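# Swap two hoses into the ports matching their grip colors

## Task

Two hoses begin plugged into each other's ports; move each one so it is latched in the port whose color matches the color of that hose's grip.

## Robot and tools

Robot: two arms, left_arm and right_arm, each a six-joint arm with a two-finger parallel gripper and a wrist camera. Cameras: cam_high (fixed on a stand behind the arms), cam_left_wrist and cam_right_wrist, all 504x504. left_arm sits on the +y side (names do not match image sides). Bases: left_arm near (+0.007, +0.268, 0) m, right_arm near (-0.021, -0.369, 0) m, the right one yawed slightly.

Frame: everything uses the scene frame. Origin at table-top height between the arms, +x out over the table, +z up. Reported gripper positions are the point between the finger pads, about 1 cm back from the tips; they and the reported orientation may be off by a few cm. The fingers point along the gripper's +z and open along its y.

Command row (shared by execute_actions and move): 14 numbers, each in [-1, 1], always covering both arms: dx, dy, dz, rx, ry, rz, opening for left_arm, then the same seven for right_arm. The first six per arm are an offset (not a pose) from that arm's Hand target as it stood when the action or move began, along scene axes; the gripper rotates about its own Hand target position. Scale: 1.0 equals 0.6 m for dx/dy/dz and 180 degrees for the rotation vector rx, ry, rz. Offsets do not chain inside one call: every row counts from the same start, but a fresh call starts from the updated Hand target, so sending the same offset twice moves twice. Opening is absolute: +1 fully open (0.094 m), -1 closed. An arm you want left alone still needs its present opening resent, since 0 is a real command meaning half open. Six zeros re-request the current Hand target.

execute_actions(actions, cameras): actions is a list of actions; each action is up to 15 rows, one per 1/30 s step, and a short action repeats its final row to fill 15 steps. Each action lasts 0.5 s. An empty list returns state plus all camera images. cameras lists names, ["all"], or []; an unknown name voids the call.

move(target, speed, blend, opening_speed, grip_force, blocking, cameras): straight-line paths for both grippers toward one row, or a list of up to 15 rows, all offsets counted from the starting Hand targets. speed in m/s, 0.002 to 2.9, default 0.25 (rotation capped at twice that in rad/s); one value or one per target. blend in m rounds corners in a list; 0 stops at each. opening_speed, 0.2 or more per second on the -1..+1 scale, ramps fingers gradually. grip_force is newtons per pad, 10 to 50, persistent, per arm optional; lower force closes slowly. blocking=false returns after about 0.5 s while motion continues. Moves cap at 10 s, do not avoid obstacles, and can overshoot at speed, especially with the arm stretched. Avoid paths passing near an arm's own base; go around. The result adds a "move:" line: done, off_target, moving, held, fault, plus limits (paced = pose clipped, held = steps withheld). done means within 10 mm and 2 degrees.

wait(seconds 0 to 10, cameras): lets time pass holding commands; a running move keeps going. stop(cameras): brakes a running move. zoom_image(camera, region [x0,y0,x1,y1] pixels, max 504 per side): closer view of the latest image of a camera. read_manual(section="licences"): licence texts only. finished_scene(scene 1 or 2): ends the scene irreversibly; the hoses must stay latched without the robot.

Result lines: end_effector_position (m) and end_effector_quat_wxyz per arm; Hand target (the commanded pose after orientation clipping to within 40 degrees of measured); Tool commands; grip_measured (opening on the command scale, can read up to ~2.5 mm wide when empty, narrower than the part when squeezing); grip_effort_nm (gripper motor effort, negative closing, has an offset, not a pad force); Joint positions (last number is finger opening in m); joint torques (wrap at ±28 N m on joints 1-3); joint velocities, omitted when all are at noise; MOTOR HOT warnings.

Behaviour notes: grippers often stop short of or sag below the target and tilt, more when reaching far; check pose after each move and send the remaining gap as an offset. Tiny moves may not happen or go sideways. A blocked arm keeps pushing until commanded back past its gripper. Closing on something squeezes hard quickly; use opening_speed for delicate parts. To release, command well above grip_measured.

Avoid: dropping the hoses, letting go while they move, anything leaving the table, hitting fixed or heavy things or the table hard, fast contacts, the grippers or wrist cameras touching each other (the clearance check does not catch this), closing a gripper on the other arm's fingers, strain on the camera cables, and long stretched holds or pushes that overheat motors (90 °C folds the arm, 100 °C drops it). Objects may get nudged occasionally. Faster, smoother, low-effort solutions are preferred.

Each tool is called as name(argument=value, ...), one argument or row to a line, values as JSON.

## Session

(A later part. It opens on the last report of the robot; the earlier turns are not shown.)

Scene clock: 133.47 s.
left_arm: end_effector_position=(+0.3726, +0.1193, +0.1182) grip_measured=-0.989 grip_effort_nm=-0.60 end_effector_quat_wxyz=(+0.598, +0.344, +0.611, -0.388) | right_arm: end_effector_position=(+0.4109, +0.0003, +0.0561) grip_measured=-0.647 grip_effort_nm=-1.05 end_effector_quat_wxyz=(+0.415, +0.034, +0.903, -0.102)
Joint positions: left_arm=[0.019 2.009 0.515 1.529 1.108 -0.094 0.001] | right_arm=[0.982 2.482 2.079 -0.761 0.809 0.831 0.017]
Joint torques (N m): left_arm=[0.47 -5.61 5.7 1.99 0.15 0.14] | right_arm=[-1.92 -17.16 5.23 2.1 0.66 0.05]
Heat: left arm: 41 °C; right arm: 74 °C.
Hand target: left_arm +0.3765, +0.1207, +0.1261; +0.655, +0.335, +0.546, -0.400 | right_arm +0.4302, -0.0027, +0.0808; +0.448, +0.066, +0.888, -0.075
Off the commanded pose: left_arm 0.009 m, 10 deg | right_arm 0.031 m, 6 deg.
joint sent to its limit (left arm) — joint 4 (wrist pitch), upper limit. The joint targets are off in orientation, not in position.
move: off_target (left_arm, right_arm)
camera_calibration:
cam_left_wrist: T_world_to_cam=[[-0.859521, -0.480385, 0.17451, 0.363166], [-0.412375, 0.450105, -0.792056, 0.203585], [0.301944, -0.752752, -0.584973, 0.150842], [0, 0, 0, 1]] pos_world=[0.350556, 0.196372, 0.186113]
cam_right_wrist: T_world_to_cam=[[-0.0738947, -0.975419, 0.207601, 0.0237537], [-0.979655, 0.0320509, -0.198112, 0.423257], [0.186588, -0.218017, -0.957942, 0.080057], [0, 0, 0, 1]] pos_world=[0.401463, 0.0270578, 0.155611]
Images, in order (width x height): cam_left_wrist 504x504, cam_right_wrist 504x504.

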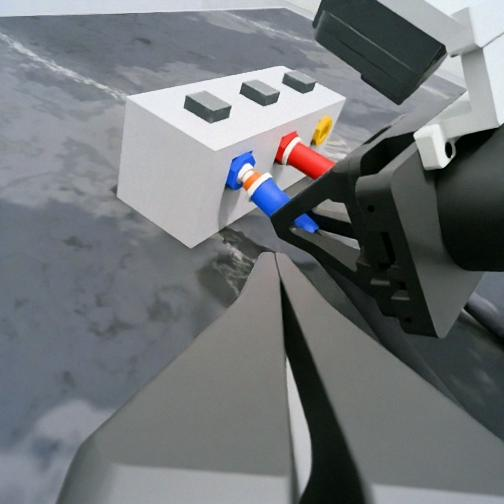

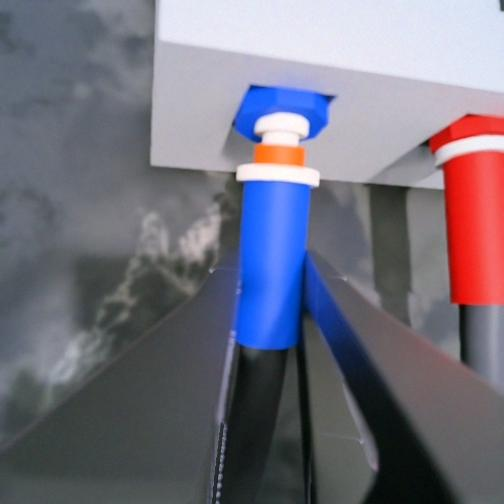

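move(
  target=[0,0,0,0,0,0,-1, 0.03,-0.003,0.04,0,0.0,0.022,-0.8],
  speed=0.15,
  cameras=["cam_left_wrist","cam_right_wrist"],
)

zoom_image(
  camera="cam_left_wrist",
  region=[220, 100, 400, 260],
)

Scene clock: 134.77 s.
left_arm: end_effector_position=(+0.3726, +0.1193, +0.1182) grip_measured=-0.989 grip_effort_nm=-0.60 end_effector_quat_wxyz=(+0.598, +0.344, +0.611, -0.388) | right_arm: end_effector_position=(+0.4118, -0.0026, +0.0589) grip_measured=-0.647 grip_effort_nm=-1.05 end_effector_quat_wxyz=(+0.393, -0.013, +0.914, -0.105)
Joint positions: left_arm=[0.019 2.009 0.515 1.529 1.108 -0.094 0.001] | right_arm=[0.964 2.453 2.06 -0.761 0.748 0.718 0.017]
Joint torques (N m): left_arm=[0.47 -5.6 5.71 1.99 0.16 0.14] | right_arm=[-3.58 -18.86 6.37 2.63 0.74 -0.07]
Heat: left arm: 41 °C; right arm: 75 °C. Fold the right arm in close to its base, or ease its load, before you think long.
Hand target: left_arm +0.3765, +0.1207, +0.1261; +0.655, +0.335, +0.546, -0.400 | right_arm +0.4481, -0.0045, +0.1047; +0.451, +0.035, +0.890, -0.060
Off the commanded pose: left_arm 0.009 m, 10 deg | right_arm 0.059 m, 10 deg.
MOTOR HOT: joint 2 (shoulder) of the right arm reports 75 °C; the controller's stop level is 90 °C. To cool a motor, set the load down, stop pushing, or move to a pose that needs little force.
joint sent to its limit (left arm) — joint 4 (wrist pitch), upper limit. The joint targets are off in orientation, not in position.
move: off_target (left_arm, right_arm)
camera_calibration:
cam_left_wrist: T_world_to_cam=[[-0.859521, -0.480385, 0.17451, 0.363166], [-0.412375, 0.450105, -0.792056, 0.203585], [0.301944, -0.752752, -0.584973, 0.150842], [0, 0, 0, 1]] pos_world=[0.350556, 0.196372, 0.186113]
cam_right_wrist: T_world_to_cam=[[0.0174562, -0.968471, 0.248515, -0.0195413], [-0.988921, -0.0533688, -0.138516, 0.424856], [0.147411, -0.243344, -0.958673, 0.0979931], [0, 0, 0, 1]] pos_world=[0.406045, 0.0275948, 0.157649]
Images, in order (width x height): cam_left_wrist 504x504, cam_right_wrist 504x504.

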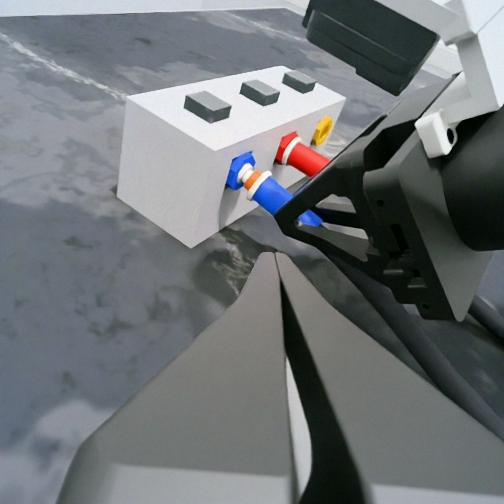

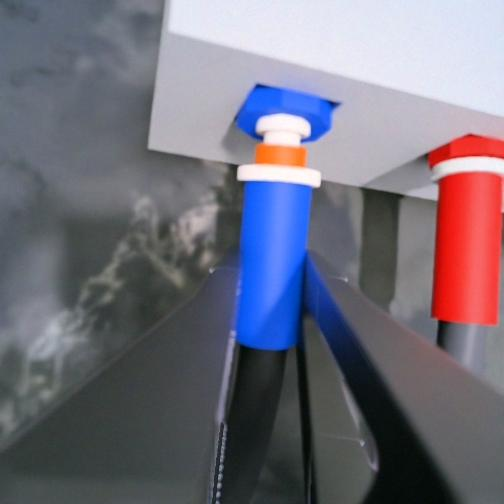

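Scaled by 2.800 from the camera's 504x504 image, which has a finer 720x720 frame.

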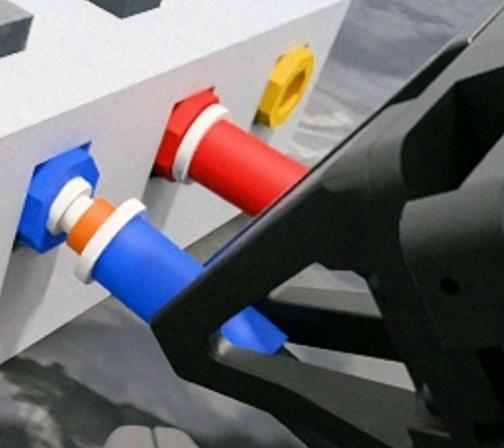

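move(
  target=[0,0,0,0,0,0,-1, 0.1,-0.004,0.015,0,0.01,0.01,-0.8],
  speed=0.2,
  cameras=["cam_left_wrist","cam_right_wrist"],
)

zoom_image(
  camera="cam_left_wrist",
  region=[220, 100, 400, 260],
)

Scene clock: 136.17 s.
left_arm: end_effector_position=(+0.3726, +0.1193, +0.1182) grip_measured=-0.989 grip_effort_nm=-0.60 end_effector_quat_wxyz=(+0.598, +0.344, +0.611, -0.388) | right_arm: end_effector_position=(+0.4163, -0.0073, +0.0681) grip_measured=-0.647 grip_effort_nm=-1.05 end_effector_quat_wxyz=(+0.309, -0.067, +0.945, -0.087)
Joint positions: left_arm=[0.019 2.009 0.515 1.529 1.108 -0.094 0.001] | right_arm=[0.906 2.491 2.26 -0.981 0.558 0.61 0.017]
Joint torques (N m): left_arm=[0.47 -5.63 5.71 1.99 0.15 0.14] | right_arm=[-6.56 -13.26 13.11 3.5 1.72 0.07]
Heat: left arm: 41 °C; right arm: 76 °C. Fold the right arm in close to its base, or ease its load, before you think long.
Hand target: left_arm +0.3765, +0.1207, +0.1261; +0.655, +0.335, +0.546, -0.400 | right_arm +0.5081, -0.0068, +0.1139; +0.438, +0.020, +0.897, -0.053
Off the commanded pose: left_arm 0.009 m, 10 deg | right_arm 0.103 m, 19 deg.
MOTOR HOT: still on. Joint 2 (shoulder) of the right arm reports 76 °C.
joint sent to its limit (left arm) — joint 4 (wrist pitch), upper limit. The joint targets are off in orientation, not in position.
move: off_target (left_arm, right_arm)
camera_calibration:
cam_left_wrist: T_world_to_cam=[[-0.859521, -0.480385, 0.17451, 0.363166], [-0.412375, 0.450105, -0.792056, 0.203585], [0.301944, -0.752752, -0.584973, 0.150842], [0, 0, 0, 1]] pos_world=[0.350556, 0.196372, 0.186113]
cam_right_wrist: T_world_to_cam=[[0.153832, -0.959258, 0.236981, -0.0823952], [-0.988007, -0.146093, 0.0499883, 0.416475], [-0.0133304, -0.241829, -0.970227, 0.172717], [0, 0, 0, 1]] pos_world=[0.426457, 0.0235738, 0.166282]
Images, in order (width x height): cam_left_wrist 504x504, cam_right_wrist 504x504.

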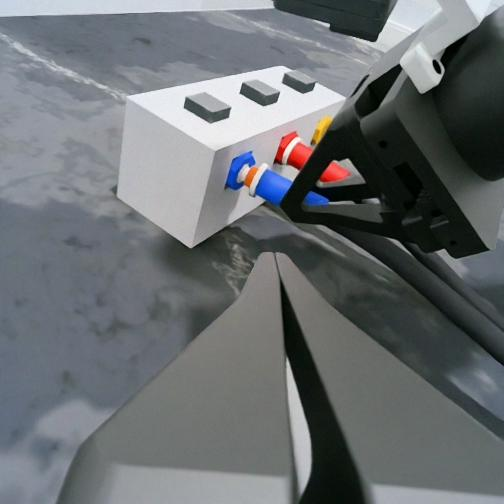

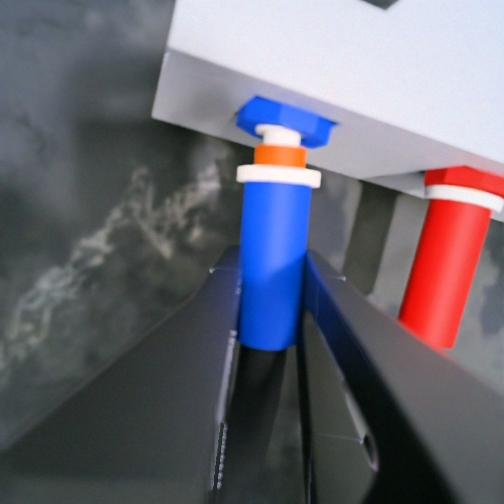

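Scaled by 2.800 from the camera's 504x504 image, which has a finer 720x720 frame.

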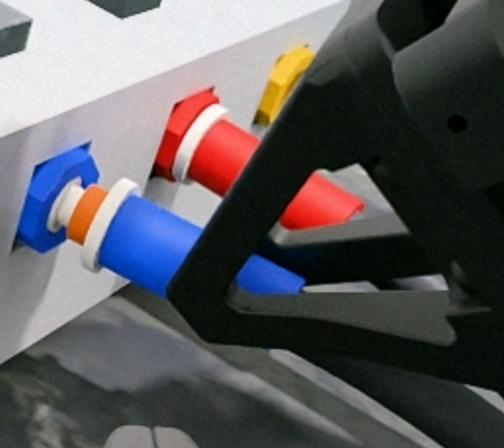

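move(
  target=[0,0,0,0,0,0,-1, -0.03,0.016,-0.035,0,0.0,-0.03,-0.8],
  speed=0.2,
  cameras=["cam_left_wrist","cam_right_wrist"],
)

zoom_image(
  camera="cam_left_wrist",
  region=[220, 100, 400, 260],
)

Scene clock: 137.50 s.
left_arm: end_effector_position=(+0.3726, +0.1193, +0.1182) grip_measured=-0.989 grip_effort_nm=-0.60 end_effector_quat_wxyz=(+0.598, +0.344, +0.611, -0.388) | right_arm: end_effector_position=(+0.4163, -0.0028, +0.0650) grip_measured=-0.647 grip_effort_nm=-1.05 end_effector_quat_wxyz=(+0.325, -0.012, +0.939, -0.110)
Joint positions: left_arm=[0.019 2.009 0.515 1.529 1.108 -0.094 0.001] | right_arm=[0.933 2.601 2.438 -1.107 0.644 0.755 0.017]
Joint torques (N m): left_arm=[0.47 -5.61 5.71 1.99 0.16 0.15] | right_arm=[-4.82 -12.27 11.67 3.28 1.66 0.15]
Heat: left arm: 41 °C; right arm: 76 °C. Fold the right arm in close to its base, or ease its load, before you think long.
Hand target: left_arm +0.3765, +0.1207, +0.1261; +0.655, +0.335, +0.546, -0.400 | right_arm +0.4902, +0.0027, +0.0929; +0.435, +0.063, +0.895, -0.074
Off the commanded pose: left_arm 0.009 m, 10 deg | right_arm 0.079 m, 17 deg.
MOTOR HOT: still on. Joint 2 (shoulder) of the right arm reports 76 °C.
joint sent to its limit (left arm) — joint 4 (wrist pitch), upper limit. The joint targets are off in orientation, not in position.
move: off_target (left_arm, right_arm)
camera_calibration:
cam_left_wrist: T_world_to_cam=[[-0.859521, -0.480385, 0.17451, 0.363166], [-0.412375, 0.450105, -0.792056, 0.203585], [0.301944, -0.752752, -0.584973, 0.150842], [0, 0, 0, 1]] pos_world=[0.350556, 0.196372, 0.186113]
cam_right_wrist: T_world_to_cam=[[0.0325107, -0.967537, 0.250629, -0.0277901], [-0.999461, -0.0326399, 0.00364229, 0.425406], [0.00465643, -0.250612, -0.968076, 0.163172], [0, 0, 0, 1]] pos_world=[0.42532, 0.02789, 0.163378]
Images, in order (width x height): cam_left_wrist 504x504, cam_right_wrist 504x504.

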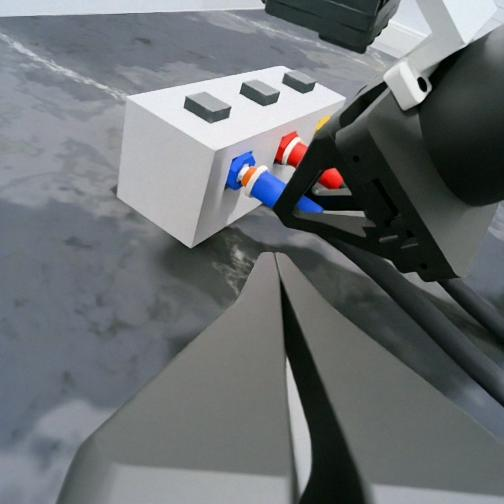

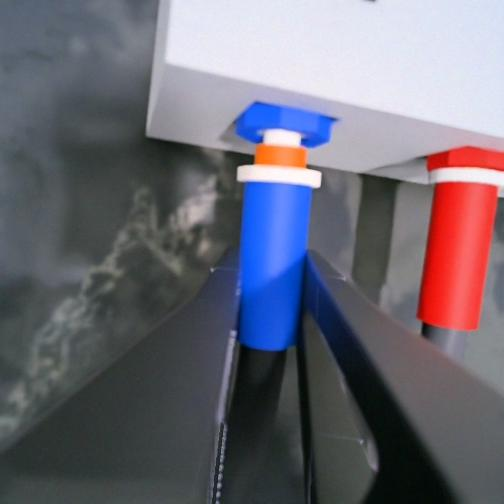

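Scaled by 2.800 from the camera's 504x504 image, which has a finer 720x720 frame.

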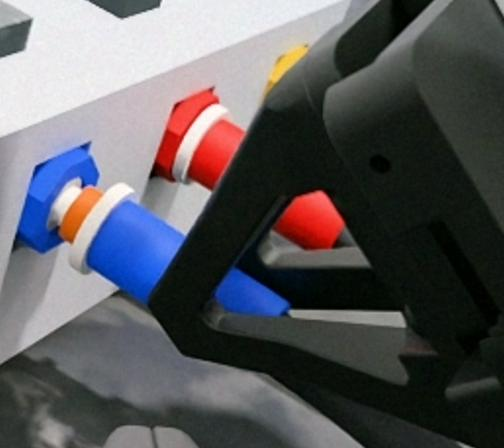

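move(
  target=[0,0,0,0,0,0,-1, 0.09,0.004,-0.012,0,0.0,-0.03,-0.8],
  speed=0.2,
  cameras=["cam_left_wrist","cam_right_wrist"],
)

zoom_image(
  camera="cam_left_wrist",
  region=[220, 100, 400, 260],
)

Scene clock: 138.67 s.
left_arm: end_effector_position=(+0.3726, +0.1193, +0.1182) grip_measured=-0.989 grip_effort_nm=-0.60 end_effector_quat_wxyz=(+0.598, +0.344, +0.611, -0.388) | right_arm: end_effector_position=(+0.4206, -0.0022, +0.0641) grip_measured=-0.647 grip_effort_nm=-1.05 end_effector_quat_wxyz=(+0.313, -0.008, +0.941, -0.126)
Joint positions: left_arm=[0.019 2.009 0.515 1.529 1.108 -0.094 0.001] | right_arm=[0.929 2.79 2.813 -1.341 0.649 0.776 0.017]
Joint torques (N m): left_arm=[0.46 -5.61 5.68 1.99 0.16 0.14] | right_arm=[-8.96 -11.82 10.62 4.29 1.84 0.08]
Heat: left arm: 41 °C; right arm: 76 °C. Fold the right arm in close to its base, or ease its load, before you think long.
Hand target: left_arm +0.3765, +0.1207, +0.1261; +0.655, +0.335, +0.546, -0.400 | right_arm +0.5442, +0.0052, +0.0858; +0.431, +0.105, +0.891, -0.094
Off the commanded pose: left_arm 0.009 m, 10 deg | right_arm 0.126 m, 20 deg.
MOTOR HOT: still on. Joint 2 (shoulder) of the right arm reports 76 °C.
elbow stopped short (right arm): the move would have taken joint 3 (elbow) straighter than the controller allows.
joint sent to its limit (left arm) — joint 4 (wrist pitch), upper limit. The joint targets are off in orientation, not in position.
move: off_target (left_arm, right_arm)
camera_calibration:
cam_left_wrist: T_world_to_cam=[[-0.859521, -0.480385, 0.17451, 0.363166], [-0.412375, 0.450105, -0.792056, 0.203585], [0.301944, -0.752752, -0.584973, 0.150842], [0, 0, 0, 1]] pos_world=[0.350556, 0.196372, 0.186113]
cam_right_wrist: T_world_to_cam=[[0.0177563, -0.960918, 0.276264, -0.0225207], [-0.999591, -0.0108643, 0.0264577, 0.428258], [-0.0224223, -0.27662, -0.960718, 0.173328], [0, 0, 0, 1]] pos_world=[0.432369, 0.0309583, 0.16141]
Images, in order (width x height): cam_left_wrist 504x504, cam_right_wrist 504x504.

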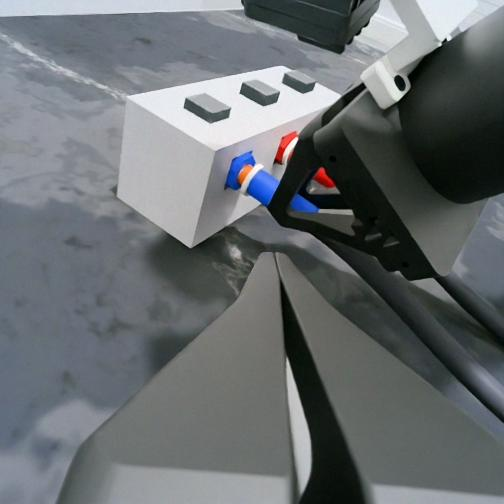

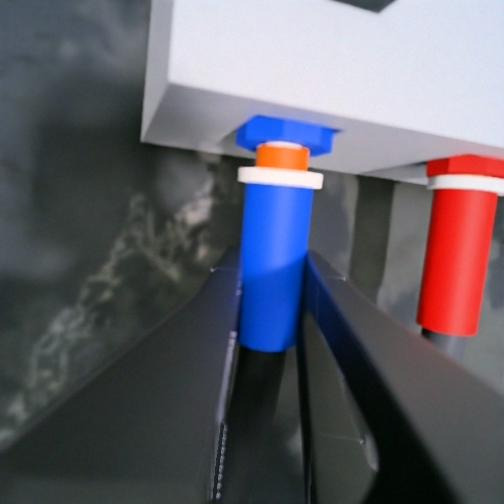

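Scaled by 2.800 from the camera's 504x504 image, which has a finer 720x720 frame.

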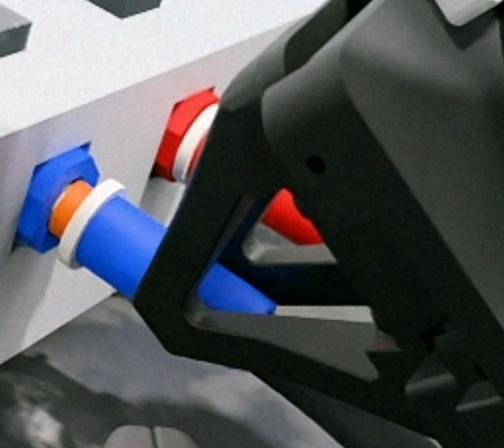

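move(
  target=[0,0,0,0,0,0,-1, 0.07,-0.002,-0.005,0,-0.03,-0.01,-0.8],
  speed=0.2,
  cameras=["cam_left_wrist","cam_right_wrist"],
)

zoom_image(
  camera="cam_left_wrist",
  region=[220, 100, 400, 260],
)

Scene clock: 139.57 s.
left_arm: end_effector_position=(+0.3726, +0.1193, +0.1182) grip_measured=-0.989 grip_effort_nm=-0.60 end_effector_quat_wxyz=(+0.598, +0.344, +0.611, -0.388) | right_arm: end_effector_position=(+0.4226, -0.0024, +0.0638) grip_measured=-0.647 grip_effort_nm=-1.05 end_effector_quat_wxyz=(+0.317, +0.003, +0.940, -0.123)
Joint positions: left_arm=[0.019 2.009 0.515 1.529 1.108 -0.094 0.001] | right_arm=[0.927 2.792 2.813 -1.334 0.652 0.794 0.017]
Joint torques (N m): left_arm=[0.49 -5.61 5.71 1.98 0.16 0.14] | right_arm=[-11.45 -10.93 9.77 5 2.44 -0.15]
Heat: left arm: 41 °C; right arm: 76 °C. Fold the right arm in close to its base, or ease its load, before you think long.
Hand target: left_arm +0.3765, +0.1207, +0.1261; +0.655, +0.335, +0.546, -0.400 | right_arm +0.5862, +0.0039, +0.0826; +0.471, +0.123, +0.868, -0.096
Off the commanded pose: left_arm 0.009 m, 10 deg | right_arm 0.165 m, 24 deg.
MOTOR HOT: still on. Joint 2 (shoulder) of the right arm reports 76 °C.
joint sent to its limit (left arm) — joint 4 (wrist pitch), upper limit. The joint targets are off in orientation, not in position.
move: off_target (left_arm, right_arm)
camera_calibration:
cam_left_wrist: T_world_to_cam=[[-0.859521, -0.480385, 0.17451, 0.363166], [-0.412375, 0.450105, -0.792056, 0.203585], [0.301944, -0.752752, -0.584973, 0.150842], [0, 0, 0, 1]] pos_world=[0.350556, 0.196372, 0.186113]
cam_right_wrist: T_world_to_cam=[[-0.00175415, -0.964662, 0.263484, -0.0136648], [-0.999846, 0.00629214, 0.0163801, 0.43107], [-0.0174592, -0.263415, -0.964525, 0.171126], [0, 0, 0, 1]] pos_world=[0.433967, 0.0291827, 0.161594]
Images, in order (width x height): cam_left_wrist 504x504, cam_right_wrist 504x504.

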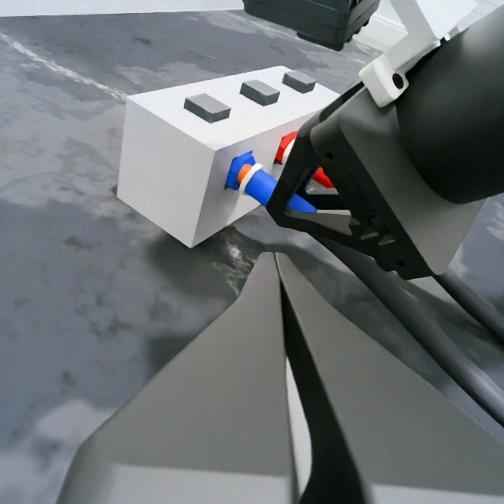

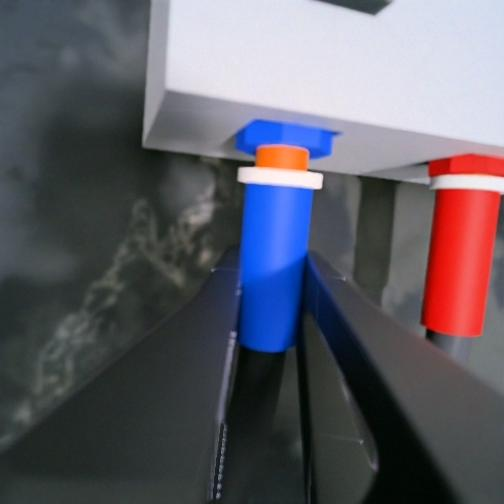

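Scaled by 2.800 from the camera's 504x504 image, which has a finer 720x720 frame.

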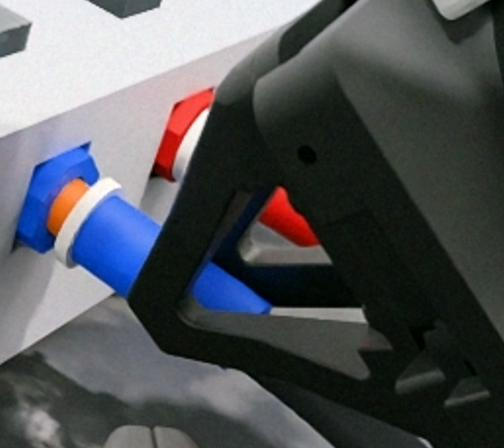

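move(
  target=[0,0,0,0,0,0,-1, 0.08,-0.004,0.05,0,-0.0,0.0,-0.8],
  speed=0.25,
  cameras=["cam_left_wrist","cam_right_wrist"],
)

zoom_image(
  camera="cam_left_wrist",
  region=[220, 100, 400, 260],
)

Scene clock: 140.87 s.
left_arm: end_effector_position=(+0.3726, +0.1193, +0.1182) grip_measured=-0.989 grip_effort_nm=-0.60 end_effector_quat_wxyz=(+0.598, +0.344, +0.611, -0.388) | right_arm: end_effector_position=(+0.4244, -0.0045, +0.0634) grip_measured=-0.647 grip_effort_nm=-1.05 end_effector_quat_wxyz=(+0.300, -0.020, +0.946, -0.118)
Joint positions: left_arm=[0.019 2.009 0.515 1.529 1.108 -0.094 0.001] | right_arm=[0.911 2.789 2.821 -1.34 0.608 0.735 0.017]
Joint torques (N m): left_arm=[0.46 -5.61 5.68 1.98 0.15 0.14] | right_arm=[-14.53 -14.89 9.44 5.48 2.6 -0.4]
Heat: left arm: 41 °C; right arm: 76 °C. Fold the right arm in close to its base, or ease its load, before you think long.
Hand target: left_arm +0.3765, +0.1207, +0.1261; +0.655, +0.335, +0.546, -0.400 | right_arm +0.6342, +0.0014, +0.1125; +0.471, +0.123, +0.868, -0.096
Off the commanded pose: left_arm 0.009 m, 10 deg | right_arm 0.216 m, 27 deg.
MOTOR HOT: still on. Joint 2 (shoulder) of the right arm reports 76 °C.
joint sent to its limit (left arm) — joint 4 (wrist pitch), upper limit. The joint targets are off in orientation, not in position.
move: off_target (left_arm, right_arm)
camera_calibration:
cam_left_wrist: T_world_to_cam=[[-0.859521, -0.480385, 0.17451, 0.363166], [-0.412375, 0.450105, -0.792056, 0.203585], [0.301944, -0.752752, -0.584973, 0.150842], [0, 0, 0, 1]] pos_world=[0.350556, 0.196372, 0.186113]
cam_right_wrist: T_world_to_cam=[[0.05023, -0.962631, 0.266117, -0.037729], [-0.997654, -0.0359543, 0.0582504, 0.429178], [-0.0465056, -0.268419, -0.962179, 0.182369], [0, 0, 0, 1]] pos_world=[0.438548, 0.0280629, 0.160512]
Images, in order (width x height): cam_left_wrist 504x504, cam_right_wrist 504x504.

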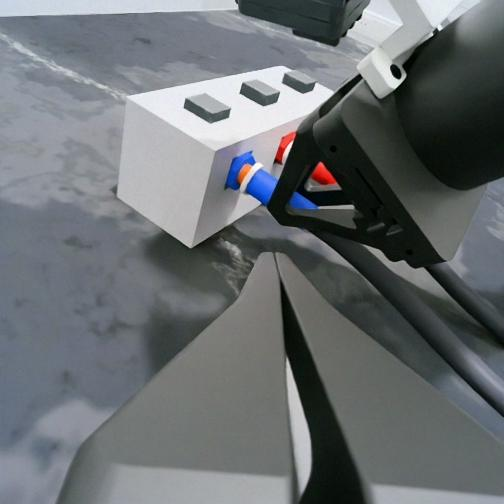

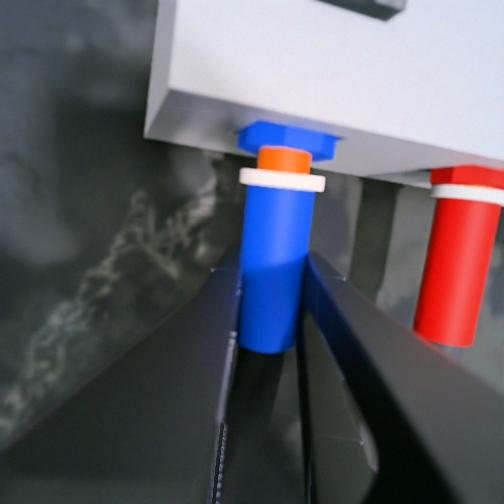

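Scaled by 2.800 from the camera's 504x504 image, which has a finer 720x720 frame.

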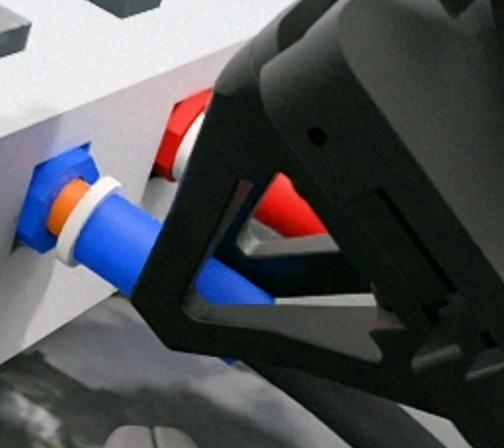

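move(
  target=[0,0,0,0,0,0,-1, -0.05,0.018,0.0,0,0,-0.04,-0.8],
  speed=0.25,
)

move(
  target=[0,0,0,0,0,0,-1, 0.06,0.0,0.0,0,0,-0.01,-0.8],
  speed=0.4,
  cameras=["cam_left_wrist","cam_right_wrist"],
)

zoom_image(
  camera="cam_left_wrist",
  region=[220, 120, 320, 220],
)

Scene clock: 142.43 s.
left_arm: end_effector_position=(+0.3726, +0.1193, +0.1182) grip_measured=-0.989 grip_effort_nm=-0.60 end_effector_quat_wxyz=(+0.598, +0.344, +0.611, -0.388) | right_arm: end_effector_position=(+0.4246, -0.0035, +0.0656) grip_measured=-0.647 grip_effort_nm=-1.05 end_effector_quat_wxyz=(+0.304, +0.013, +0.947, -0.103)
Joint positions: left_arm=[0.019 2.009 0.515 1.529 1.108 -0.094 0.001] | right_arm=[0.91 2.784 2.821 -1.338 0.601 0.801 0.017]
Joint torques (N m): left_arm=[0.49 -5.61 5.7 1.99 0.15 0.14] | right_arm=[-10.14 -13.78 9.72 5.32 3.07 0.28]
Heat: left arm: 40 °C; right arm: 77 °C. Fold the right arm in close to its base, or ease its load, before you think long.
Hand target: left_arm +0.3765, +0.1207, +0.1261; +0.655, +0.335, +0.546, -0.400 | right_arm +0.6042, +0.0122, +0.1127; +0.464, +0.177, +0.859, -0.125
Off the commanded pose: left_arm 0.009 m, 10 deg | right_arm 0.186 m, 28 deg.
MOTOR HOT: still on. Joint 2 (shoulder) of the right arm reports 77 °C.
joint sent to its limit (left arm) — joint 4 (wrist pitch), upper limit. The joint targets are off in orientation, not in position.
move: off_target (left_arm, right_arm)

Scene clock: 143.33 s.
left_arm: end_effector_position=(+0.3726, +0.1193, +0.1182) grip_measured=-0.989 grip_effort_nm=-0.60 end_effector_quat_wxyz=(+0.598, +0.344, +0.611, -0.388) | right_arm: end_effector_position=(+0.4251, -0.0021, +0.0658) grip_measured=-0.647 grip_effort_nm=-1.04 end_effector_quat_wxyz=(+0.306, +0.021, +0.947, -0.097)
Joint positions: left_arm=[0.019 2.009 0.515 1.529 1.108 -0.094 0.001] | right_arm=[0.911 2.784 2.821 -1.331 0.6 0.818 0.017]
Joint torques (N m): left_arm=[0.47 -5.61 5.68 1.98 0.16 0.15] | right_arm=[-13.19 -13.53 9.78 5.7 3.08 -0.12]
Heat: left arm: 40 °C; right arm: 78 °C. Fold the right arm in close to its base, or ease its load, before you think long.
Hand target: left_arm +0.3765, +0.1207, +0.1261; +0.655, +0.335, +0.546, -0.400 | right_arm +0.6402, +0.0123, +0.1127; +0.462, +0.191, +0.856, -0.132
Off the commanded pose: left_arm 0.009 m, 10 deg | right_arm 0.221 m, 29 deg.
MOTOR HOT: still on. Joint 2 (shoulder) of the right arm reports 78 °C.
joint sent to its limit (left arm) — joint 4 (wrist pitch), upper limit. The joint targets are off in orientation, not in position.
move: off_target (left_arm, right_arm)
camera_calibration:
cam_left_wrist: T_world_to_cam=[[-0.859521, -0.480385, 0.17451, 0.363166], [-0.412375, 0.450105, -0.792056, 0.203585], [0.301944, -0.752752, -0.584973, 0.150842], [0, 0, 0, 1]] pos_world=[0.350556, 0.196372, 0.186113]
cam_right_wrist: T_world_to_cam=[[-0.0169315, -0.978784, 0.204195, -0.00350213], [-0.998955, 0.0252285, 0.0380979, 0.431882], [-0.0424412, -0.203337, -0.978189, 0.184921], [0, 0, 0, 1]] pos_world=[0.439219, 0.0232775, 0.165148]
Images, in order (width x height): cam_left_wrist 504x504, cam_right_wrist 504x504.

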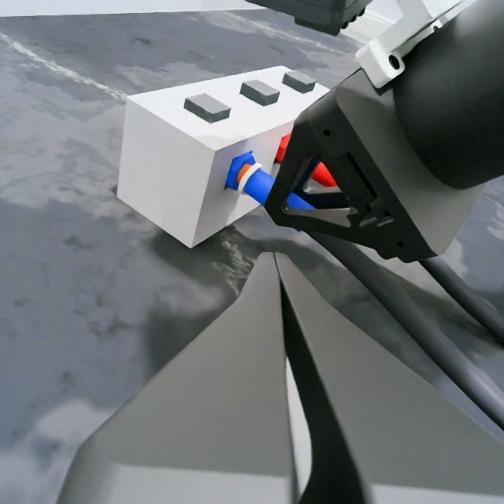

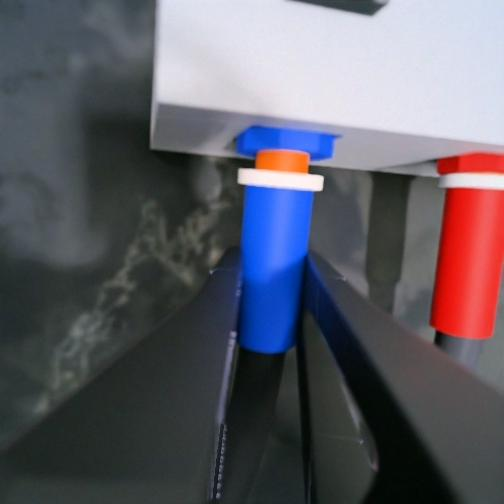

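Scaled by 5.040 from the camera's 504x504 image, which has a finer 720x720 frame.

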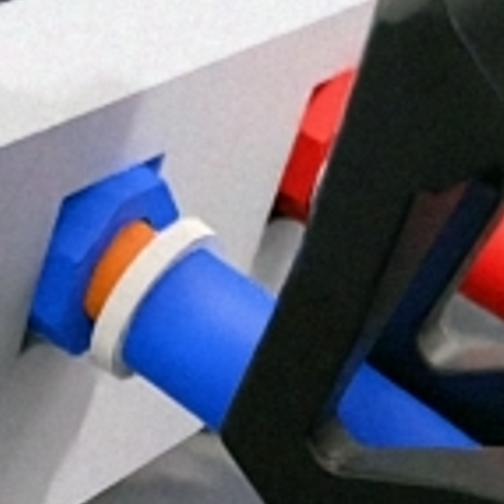

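zoom_image(
  camera="cam_left_wrist",
  region=[170, 60, 330, 150],
)

Scaled by 3.150 from the camera's 504x504 image, which has a finer 720x720 frame.

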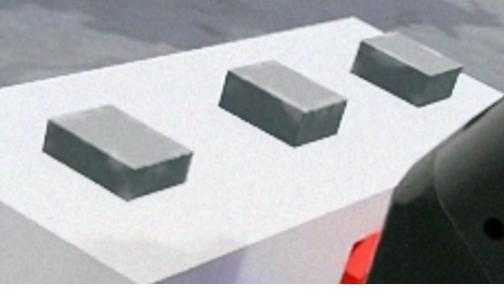

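move(
  target=[0,0,0,0,0,0,-1, 0.06,-0.01,0.06,0,0.0,0.01,-0.8],
  speed=0.5,
  cameras=["cam_left_wrist","cam_right_wrist"],
)

zoom_image(
  camera="cam_left_wrist",
  region=[220, 120, 320, 220],
)

Scene clock: 144.93 s.
left_arm: end_effector_position=(+0.3726, +0.1193, +0.1182) grip_measured=-0.989 grip_effort_nm=-0.60 end_effector_quat_wxyz=(+0.598, +0.344, +0.611, -0.388) | right_arm: end_effector_position=(+0.4275, -0.0052, +0.0664) grip_measured=-0.647 grip_effort_nm=-1.05 end_effector_quat_wxyz=(+0.285, -0.009, +0.954, -0.090)
Joint positions: left_arm=[0.019 2.009 0.515 1.529 1.108 -0.094 0.001] | right_arm=[0.89 2.773 2.821 -1.335 0.544 0.74 0.017]
Joint torques (N m): left_arm=[0.47 -5.64 5.71 1.98 0.16 0.14] | right_arm=[-15.12 -17.89 10.03 5.9 3.28 -0.19]
Heat: left arm: 40 °C; right arm: 78 °C. Fold the right arm in close to its base, or ease its load, before you think long.
Hand target: left_arm +0.3765, +0.1207, +0.1261; +0.655, +0.335, +0.546, -0.400 | right_arm +0.6762, +0.0062, +0.1485; +0.464, +0.177, +0.859, -0.125
Off the commanded pose: left_arm 0.009 m, 10 deg | right_arm 0.262 m, 32 deg.
MOTOR HOT: still on. Joint 2 (shoulder) of the right arm reports 78 °C.
elbow stopped short (right arm): the move would have taken joint 3 (elbow) straighter than the controller allows.
joint sent to its limit (left arm) — joint 4 (wrist pitch), upper limit. The joint targets are off in orientation, not in position.
move: off_target (left_arm, right_arm)
camera_calibration:
cam_left_wrist: T_world_to_cam=[[-0.859521, -0.480385, 0.17451, 0.363166], [-0.412375, 0.450105, -0.792056, 0.203585], [0.301944, -0.752752, -0.584973, 0.150842], [0, 0, 0, 1]] pos_world=[0.350556, 0.196372, 0.186113]
cam_right_wrist: T_world_to_cam=[[0.0491069, -0.977249, 0.206331, -0.0350051], [-0.995687, -0.0316184, 0.0872194, 0.429372], [-0.0787112, -0.209724, -0.974587, 0.200184], [0, 0, 0, 1]] pos_world=[0.444996, 0.0213508, 0.16487]
Images, in order (width x height): cam_left_wrist 504x504, cam_right_wrist 504x504.

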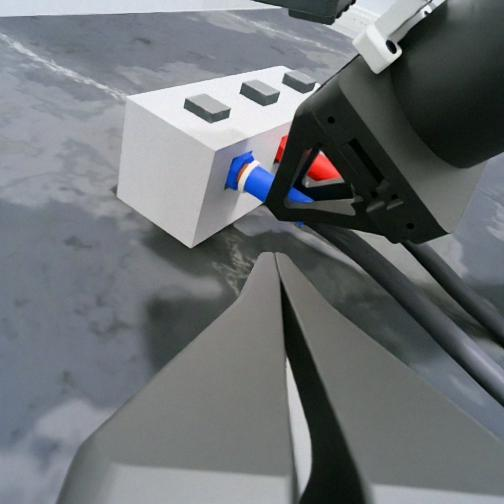

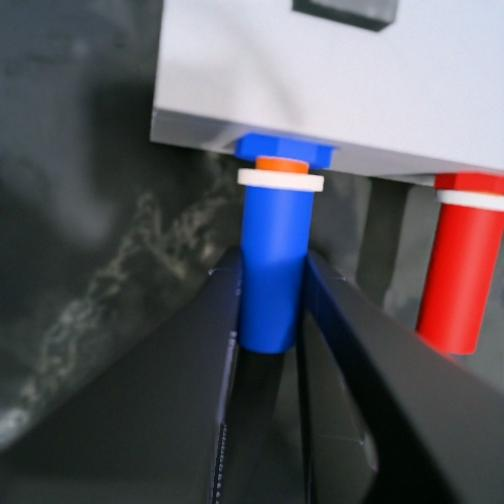

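Scaled by 5.040 from the camera's 504x504 image, which has a finer 720x720 frame.

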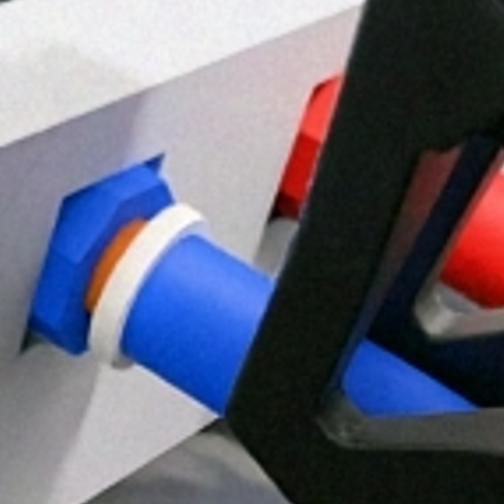

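move(
  target=[0,0,0,0,0,0,-1, 0.05,0.014,0.01,0,0.0,-0.03,-0.8],
  speed=0.5,
  cameras=["cam_left_wrist","cam_right_wrist"],
)

zoom_image(
  camera="cam_left_wrist",
  region=[220, 120, 320, 220],
)

Scene clock: 145.90 s.
left_arm: end_effector_position=(+0.3726, +0.1193, +0.1182) grip_measured=-0.989 grip_effort_nm=-0.60 end_effector_quat_wxyz=(+0.598, +0.344, +0.611, -0.388) | right_arm: end_effector_position=(+0.4308, -0.0045, +0.0683) grip_measured=-0.647 grip_effort_nm=-1.05 end_effector_quat_wxyz=(+0.281, +0.015, +0.957, -0.068)
Joint positions: left_arm=[0.019 2.009 0.515 1.529 1.108 -0.094 0.001] | right_arm=[0.877 2.766 2.821 -1.322 0.509 0.777 0.017]
Joint torques (N m): left_arm=[0.49 -5.6 5.71 1.98 0.15 0.14] | right_arm=[-15.36 -17.77 9.98 6.35 3.54 -0.17]
Heat: left arm: 40 °C; right arm: 80 °C. Fold the right arm in close to its base, or ease its load, before you think long.
Hand target: left_arm +0.3765, +0.1207, +0.1261; +0.655, +0.335, +0.546, -0.400 | right_arm +0.7062, +0.0145, +0.1546; +0.457, +0.218, +0.850, -0.147
Off the commanded pose: left_arm 0.009 m, 10 deg | right_arm 0.289 m, 35 deg.
MOTOR HOT: still on. Joint 2 (shoulder) of the right arm reports 80 °C.
elbow stopped short (right arm): the move would have taken joint 3 (elbow) straighter than the controller allows.
joint sent to its limit (left arm) — joint 4 (wrist pitch), upper limit. The joint targets are off in orientation, not in position.
move: off_target (left_arm, right_arm)
camera_calibration:
cam_left_wrist: T_world_to_cam=[[-0.859521, -0.480385, 0.17451, 0.363166], [-0.412375, 0.450105, -0.792056, 0.203585], [0.301944, -0.752752, -0.584973, 0.150842], [0, 0, 0, 1]] pos_world=[0.350556, 0.196372, 0.186113]
cam_right_wrist: T_world_to_cam=[[0.0180702, -0.988472, 0.150319, -0.0177189], [-0.995718, -0.00415866, 0.0923505, 0.432284], [-0.0906608, -0.151344, -0.984315, 0.208557], [0, 0, 0, 1]] pos_world=[0.449661, 0.015847, 0.168027]
Images, in order (width x height): cam_left_wrist 504x504, cam_right_wrist 504x504.

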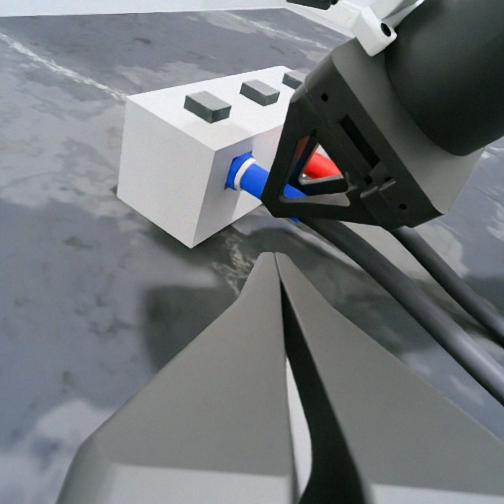

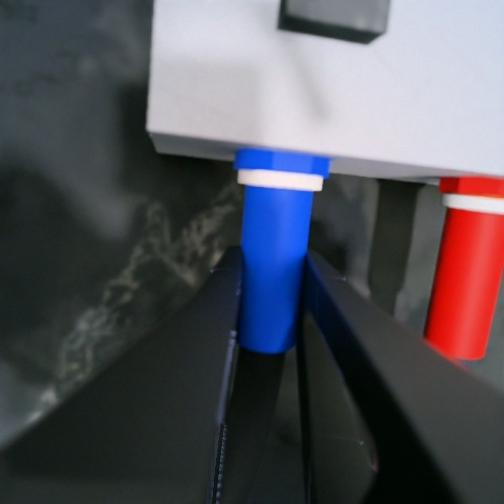

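Scaled by 5.040 from the camera's 504x504 image, which has a finer 720x720 frame.

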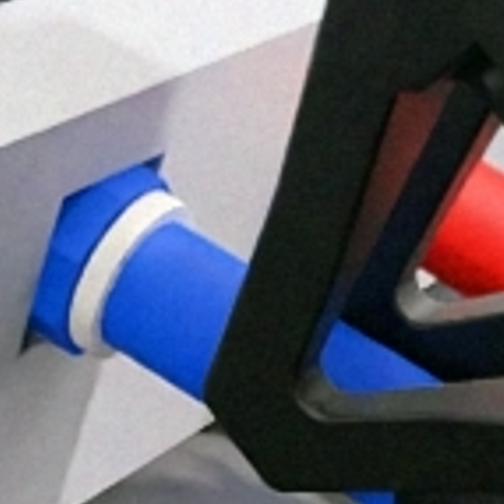

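move(
  target=[0,0,0,0,0,0,-1, -0.45,-0.03,-0.125,0.0184,0.136,0.133,-0.8],
  speed=0.2,
  cameras=["cam_left_wrist","cam_right_wrist"],
)

zoom_image(
  camera="cam_left_wrist",
  region=[170, 60, 330, 220],
)

Scene clock: 148.27 s.
left_arm: end_effector_position=(+0.3726, +0.1193, +0.1182) grip_measured=-0.989 grip_effort_nm=-0.60 end_effector_quat_wxyz=(+0.598, +0.344, +0.611, -0.388) | right_arm: end_effector_position=(+0.4221, -0.0026, +0.0666) grip_measured=-0.647 grip_effort_nm=-1.05 end_effector_quat_wxyz=(+0.260, +0.008, +0.964, -0.061)
Joint positions: left_arm=[0.019 2.009 0.515 1.529 1.108 -0.094 0.001] | right_arm=[0.879 2.76 2.821 -1.35 0.468 0.777 0.017]
Joint torques (N m): left_arm=[0.47 -5.6 5.7 1.99 0.15 0.15] | right_arm=[-0.43 -14.01 9.91 1.16 0.73 -0.1]
Heat: left arm: 40 °C; right arm: 83 °C. Fold the right arm in close to its base, or ease its load, before you think long.
Hand target: left_arm +0.3765, +0.1207, +0.1261; +0.655, +0.335, +0.546, -0.400 | right_arm +0.4362, -0.0034, +0.0795; +0.282, +0.015, +0.957, -0.068
Off the commanded pose: left_arm 0.009 m, 10 deg | right_arm 0.019 m, 3 deg.
MOTOR HOT: still on. Joint 2 (shoulder) of the right arm reports 83 °C.
joint sent to its limit (left arm) — joint 4 (wrist pitch), upper limit. The joint targets are off in orientation, not in position.
move: off_target (left_arm, right_arm)
camera_calibration:
cam_left_wrist: T_world_to_cam=[[-0.859521, -0.480385, 0.17451, 0.363166], [-0.412375, 0.450105, -0.792056, 0.203585], [0.301944, -0.752752, -0.584973, 0.150842], [0, 0, 0, 1]] pos_world=[0.350556, 0.196372, 0.186113]
cam_right_wrist: T_world_to_cam=[[0.0385811, -0.989684, 0.137978, -0.0232417], [-0.990556, -0.0196985, 0.135684, 0.418665], [-0.131566, -0.14191, -0.981097, 0.223463], [0, 0, 0, 1]] pos_world=[0.445008, 0.0169568, 0.165639]
Images, in order (width x height): cam_left_wrist 504x504, cam_right_wrist 504x504.

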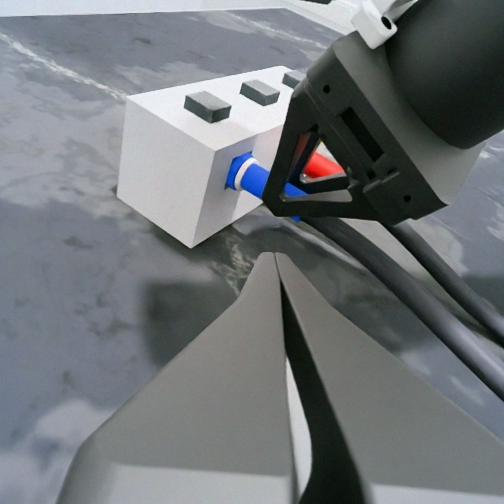

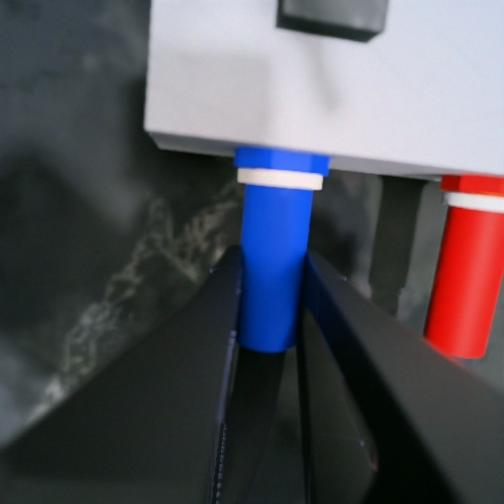

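Scaled by 3.150 from the camera's 504x504 image, which has a finer 720x720 frame.

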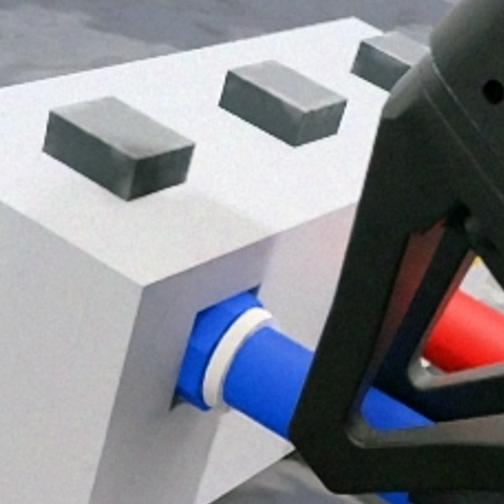

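move(
  target=[
    [0,0,0,0,0,0,-1, -0.012,0,-0.005,0,0,0,-0.8],
    [0,0,0,0,0,0,-1, -0.012,0,-0.005,0,0,0,-0.4],
    [0,0,0,0,0,0,-1, -0.08,0.0,0.13,0,-0.03,0,-0.4],
    [0,0,0,0,0,0,-1, -0.25,-0.05,0.15,0,-0.06,0,-0.4],
  ],
  speed=0.2,
  opening_speed=0.8,
  blend=[0,0,0.02,0],
  cameras=["cam_high","cam_left_wrist","cam_right_wrist"],
)

zoom_image(
  camera="cam_left_wrist",
  region=[170, 60, 350, 240],
)

Scene clock: 152.17 s.
left_arm: end_effector_position=(+0.3726, +0.1193, +0.1182) grip_measured=-0.989 grip_effort_nm=-0.60 end_effector_quat_wxyz=(+0.598, +0.344, +0.611, -0.388) | right_arm: end_effector_position=(+0.2839, -0.0291, +0.1549) grip_measured=-0.403 grip_effort_nm=0.12 end_effector_quat_wxyz=(+0.357, +0.014, +0.931, -0.077)
Joint positions: left_arm=[0.019 2.009 0.515 1.529 1.108 -0.094 0.001] | right_arm=[1.145 2.061 1.853 -1.137 0.72 1.039 0.028]
Joint torques (N m): left_arm=[0.49 -5.63 5.71 1.99 0.16 0.14] | right_arm=[-0.14 -14.15 5.16 0.96 0.56 0.02]
Heat: left arm: 40 °C; right arm: 85 °C. Fold the right arm in close to its base, or ease its load, before you think long.
Hand target: left_arm +0.3765, +0.1207, +0.1261; +0.655, +0.335, +0.546, -0.400 | right_arm +0.2862, -0.0334, +0.1696; +0.371, +0.021, +0.926, -0.066
Off the commanded pose: left_arm 0.009 m, 10 deg | right_arm 0.015 m, 2 deg.
MOTOR HOT: still on. Joint 2 (shoulder) of the right arm reports 85 °C.
joint sent to its limit (left arm) — joint 4 (wrist pitch), upper limit. The joint targets are off in orientation, not in position.
move: off_target (left_arm, right_arm); target 2's new opening was sent with right_arm's hand 0.012 m and 3 deg from that target
camera_calibration:
cam_left_wrist: T_world_to_cam=[[-0.859521, -0.480385, 0.17451, 0.363166], [-0.412375, 0.450105, -0.792056, 0.203585], [0.301944, -0.752752, -0.584973, 0.150842], [0, 0, 0, 1]] pos_world=[0.350556, 0.196372, 0.186113]
cam_right_wrist: T_world_to_cam=[[-0.0027659, -0.984605, 0.17477, -0.0501064], [-0.997589, -0.0094016, -0.0687536, 0.303144], [0.0693383, -0.174539, -0.982206, 0.230293], [0, 0, 0, 1]] pos_world=[0.286306, -0.00628981, 0.255794]

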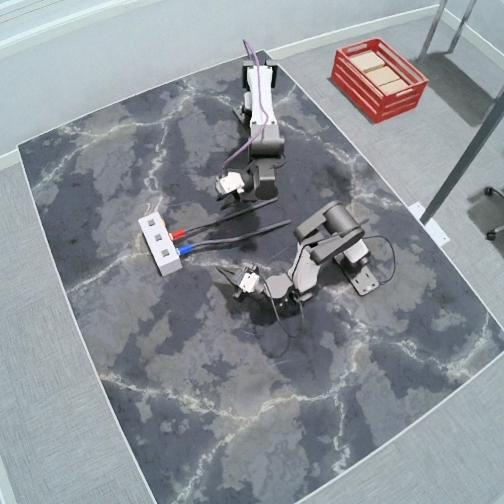

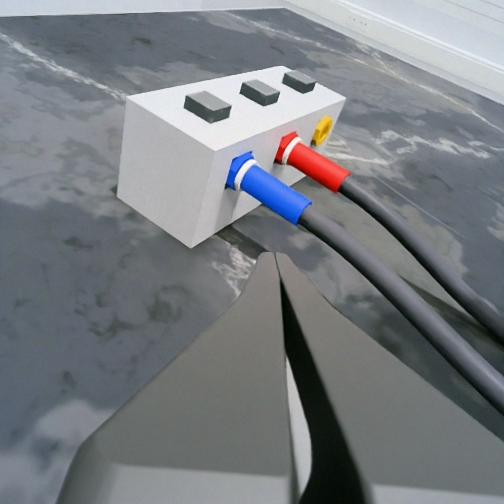

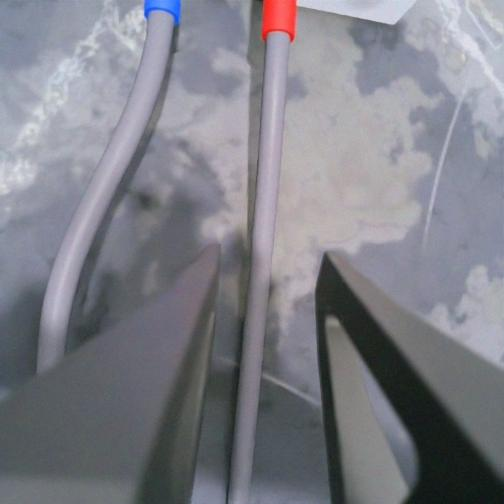

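Scaled by 2.800 from the camera's 504x504 image, which has a finer 720x720 frame.

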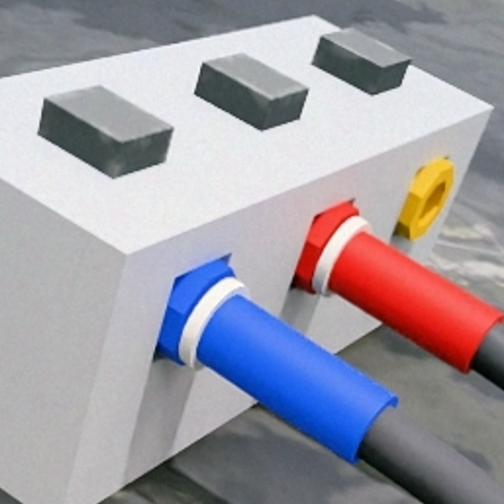

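Both hoses sit flush in their ports, both buttons are fully up, and the hands are clear of the parts.

finished_scene(
  scene=2,
)

The scene is finished: the task was done.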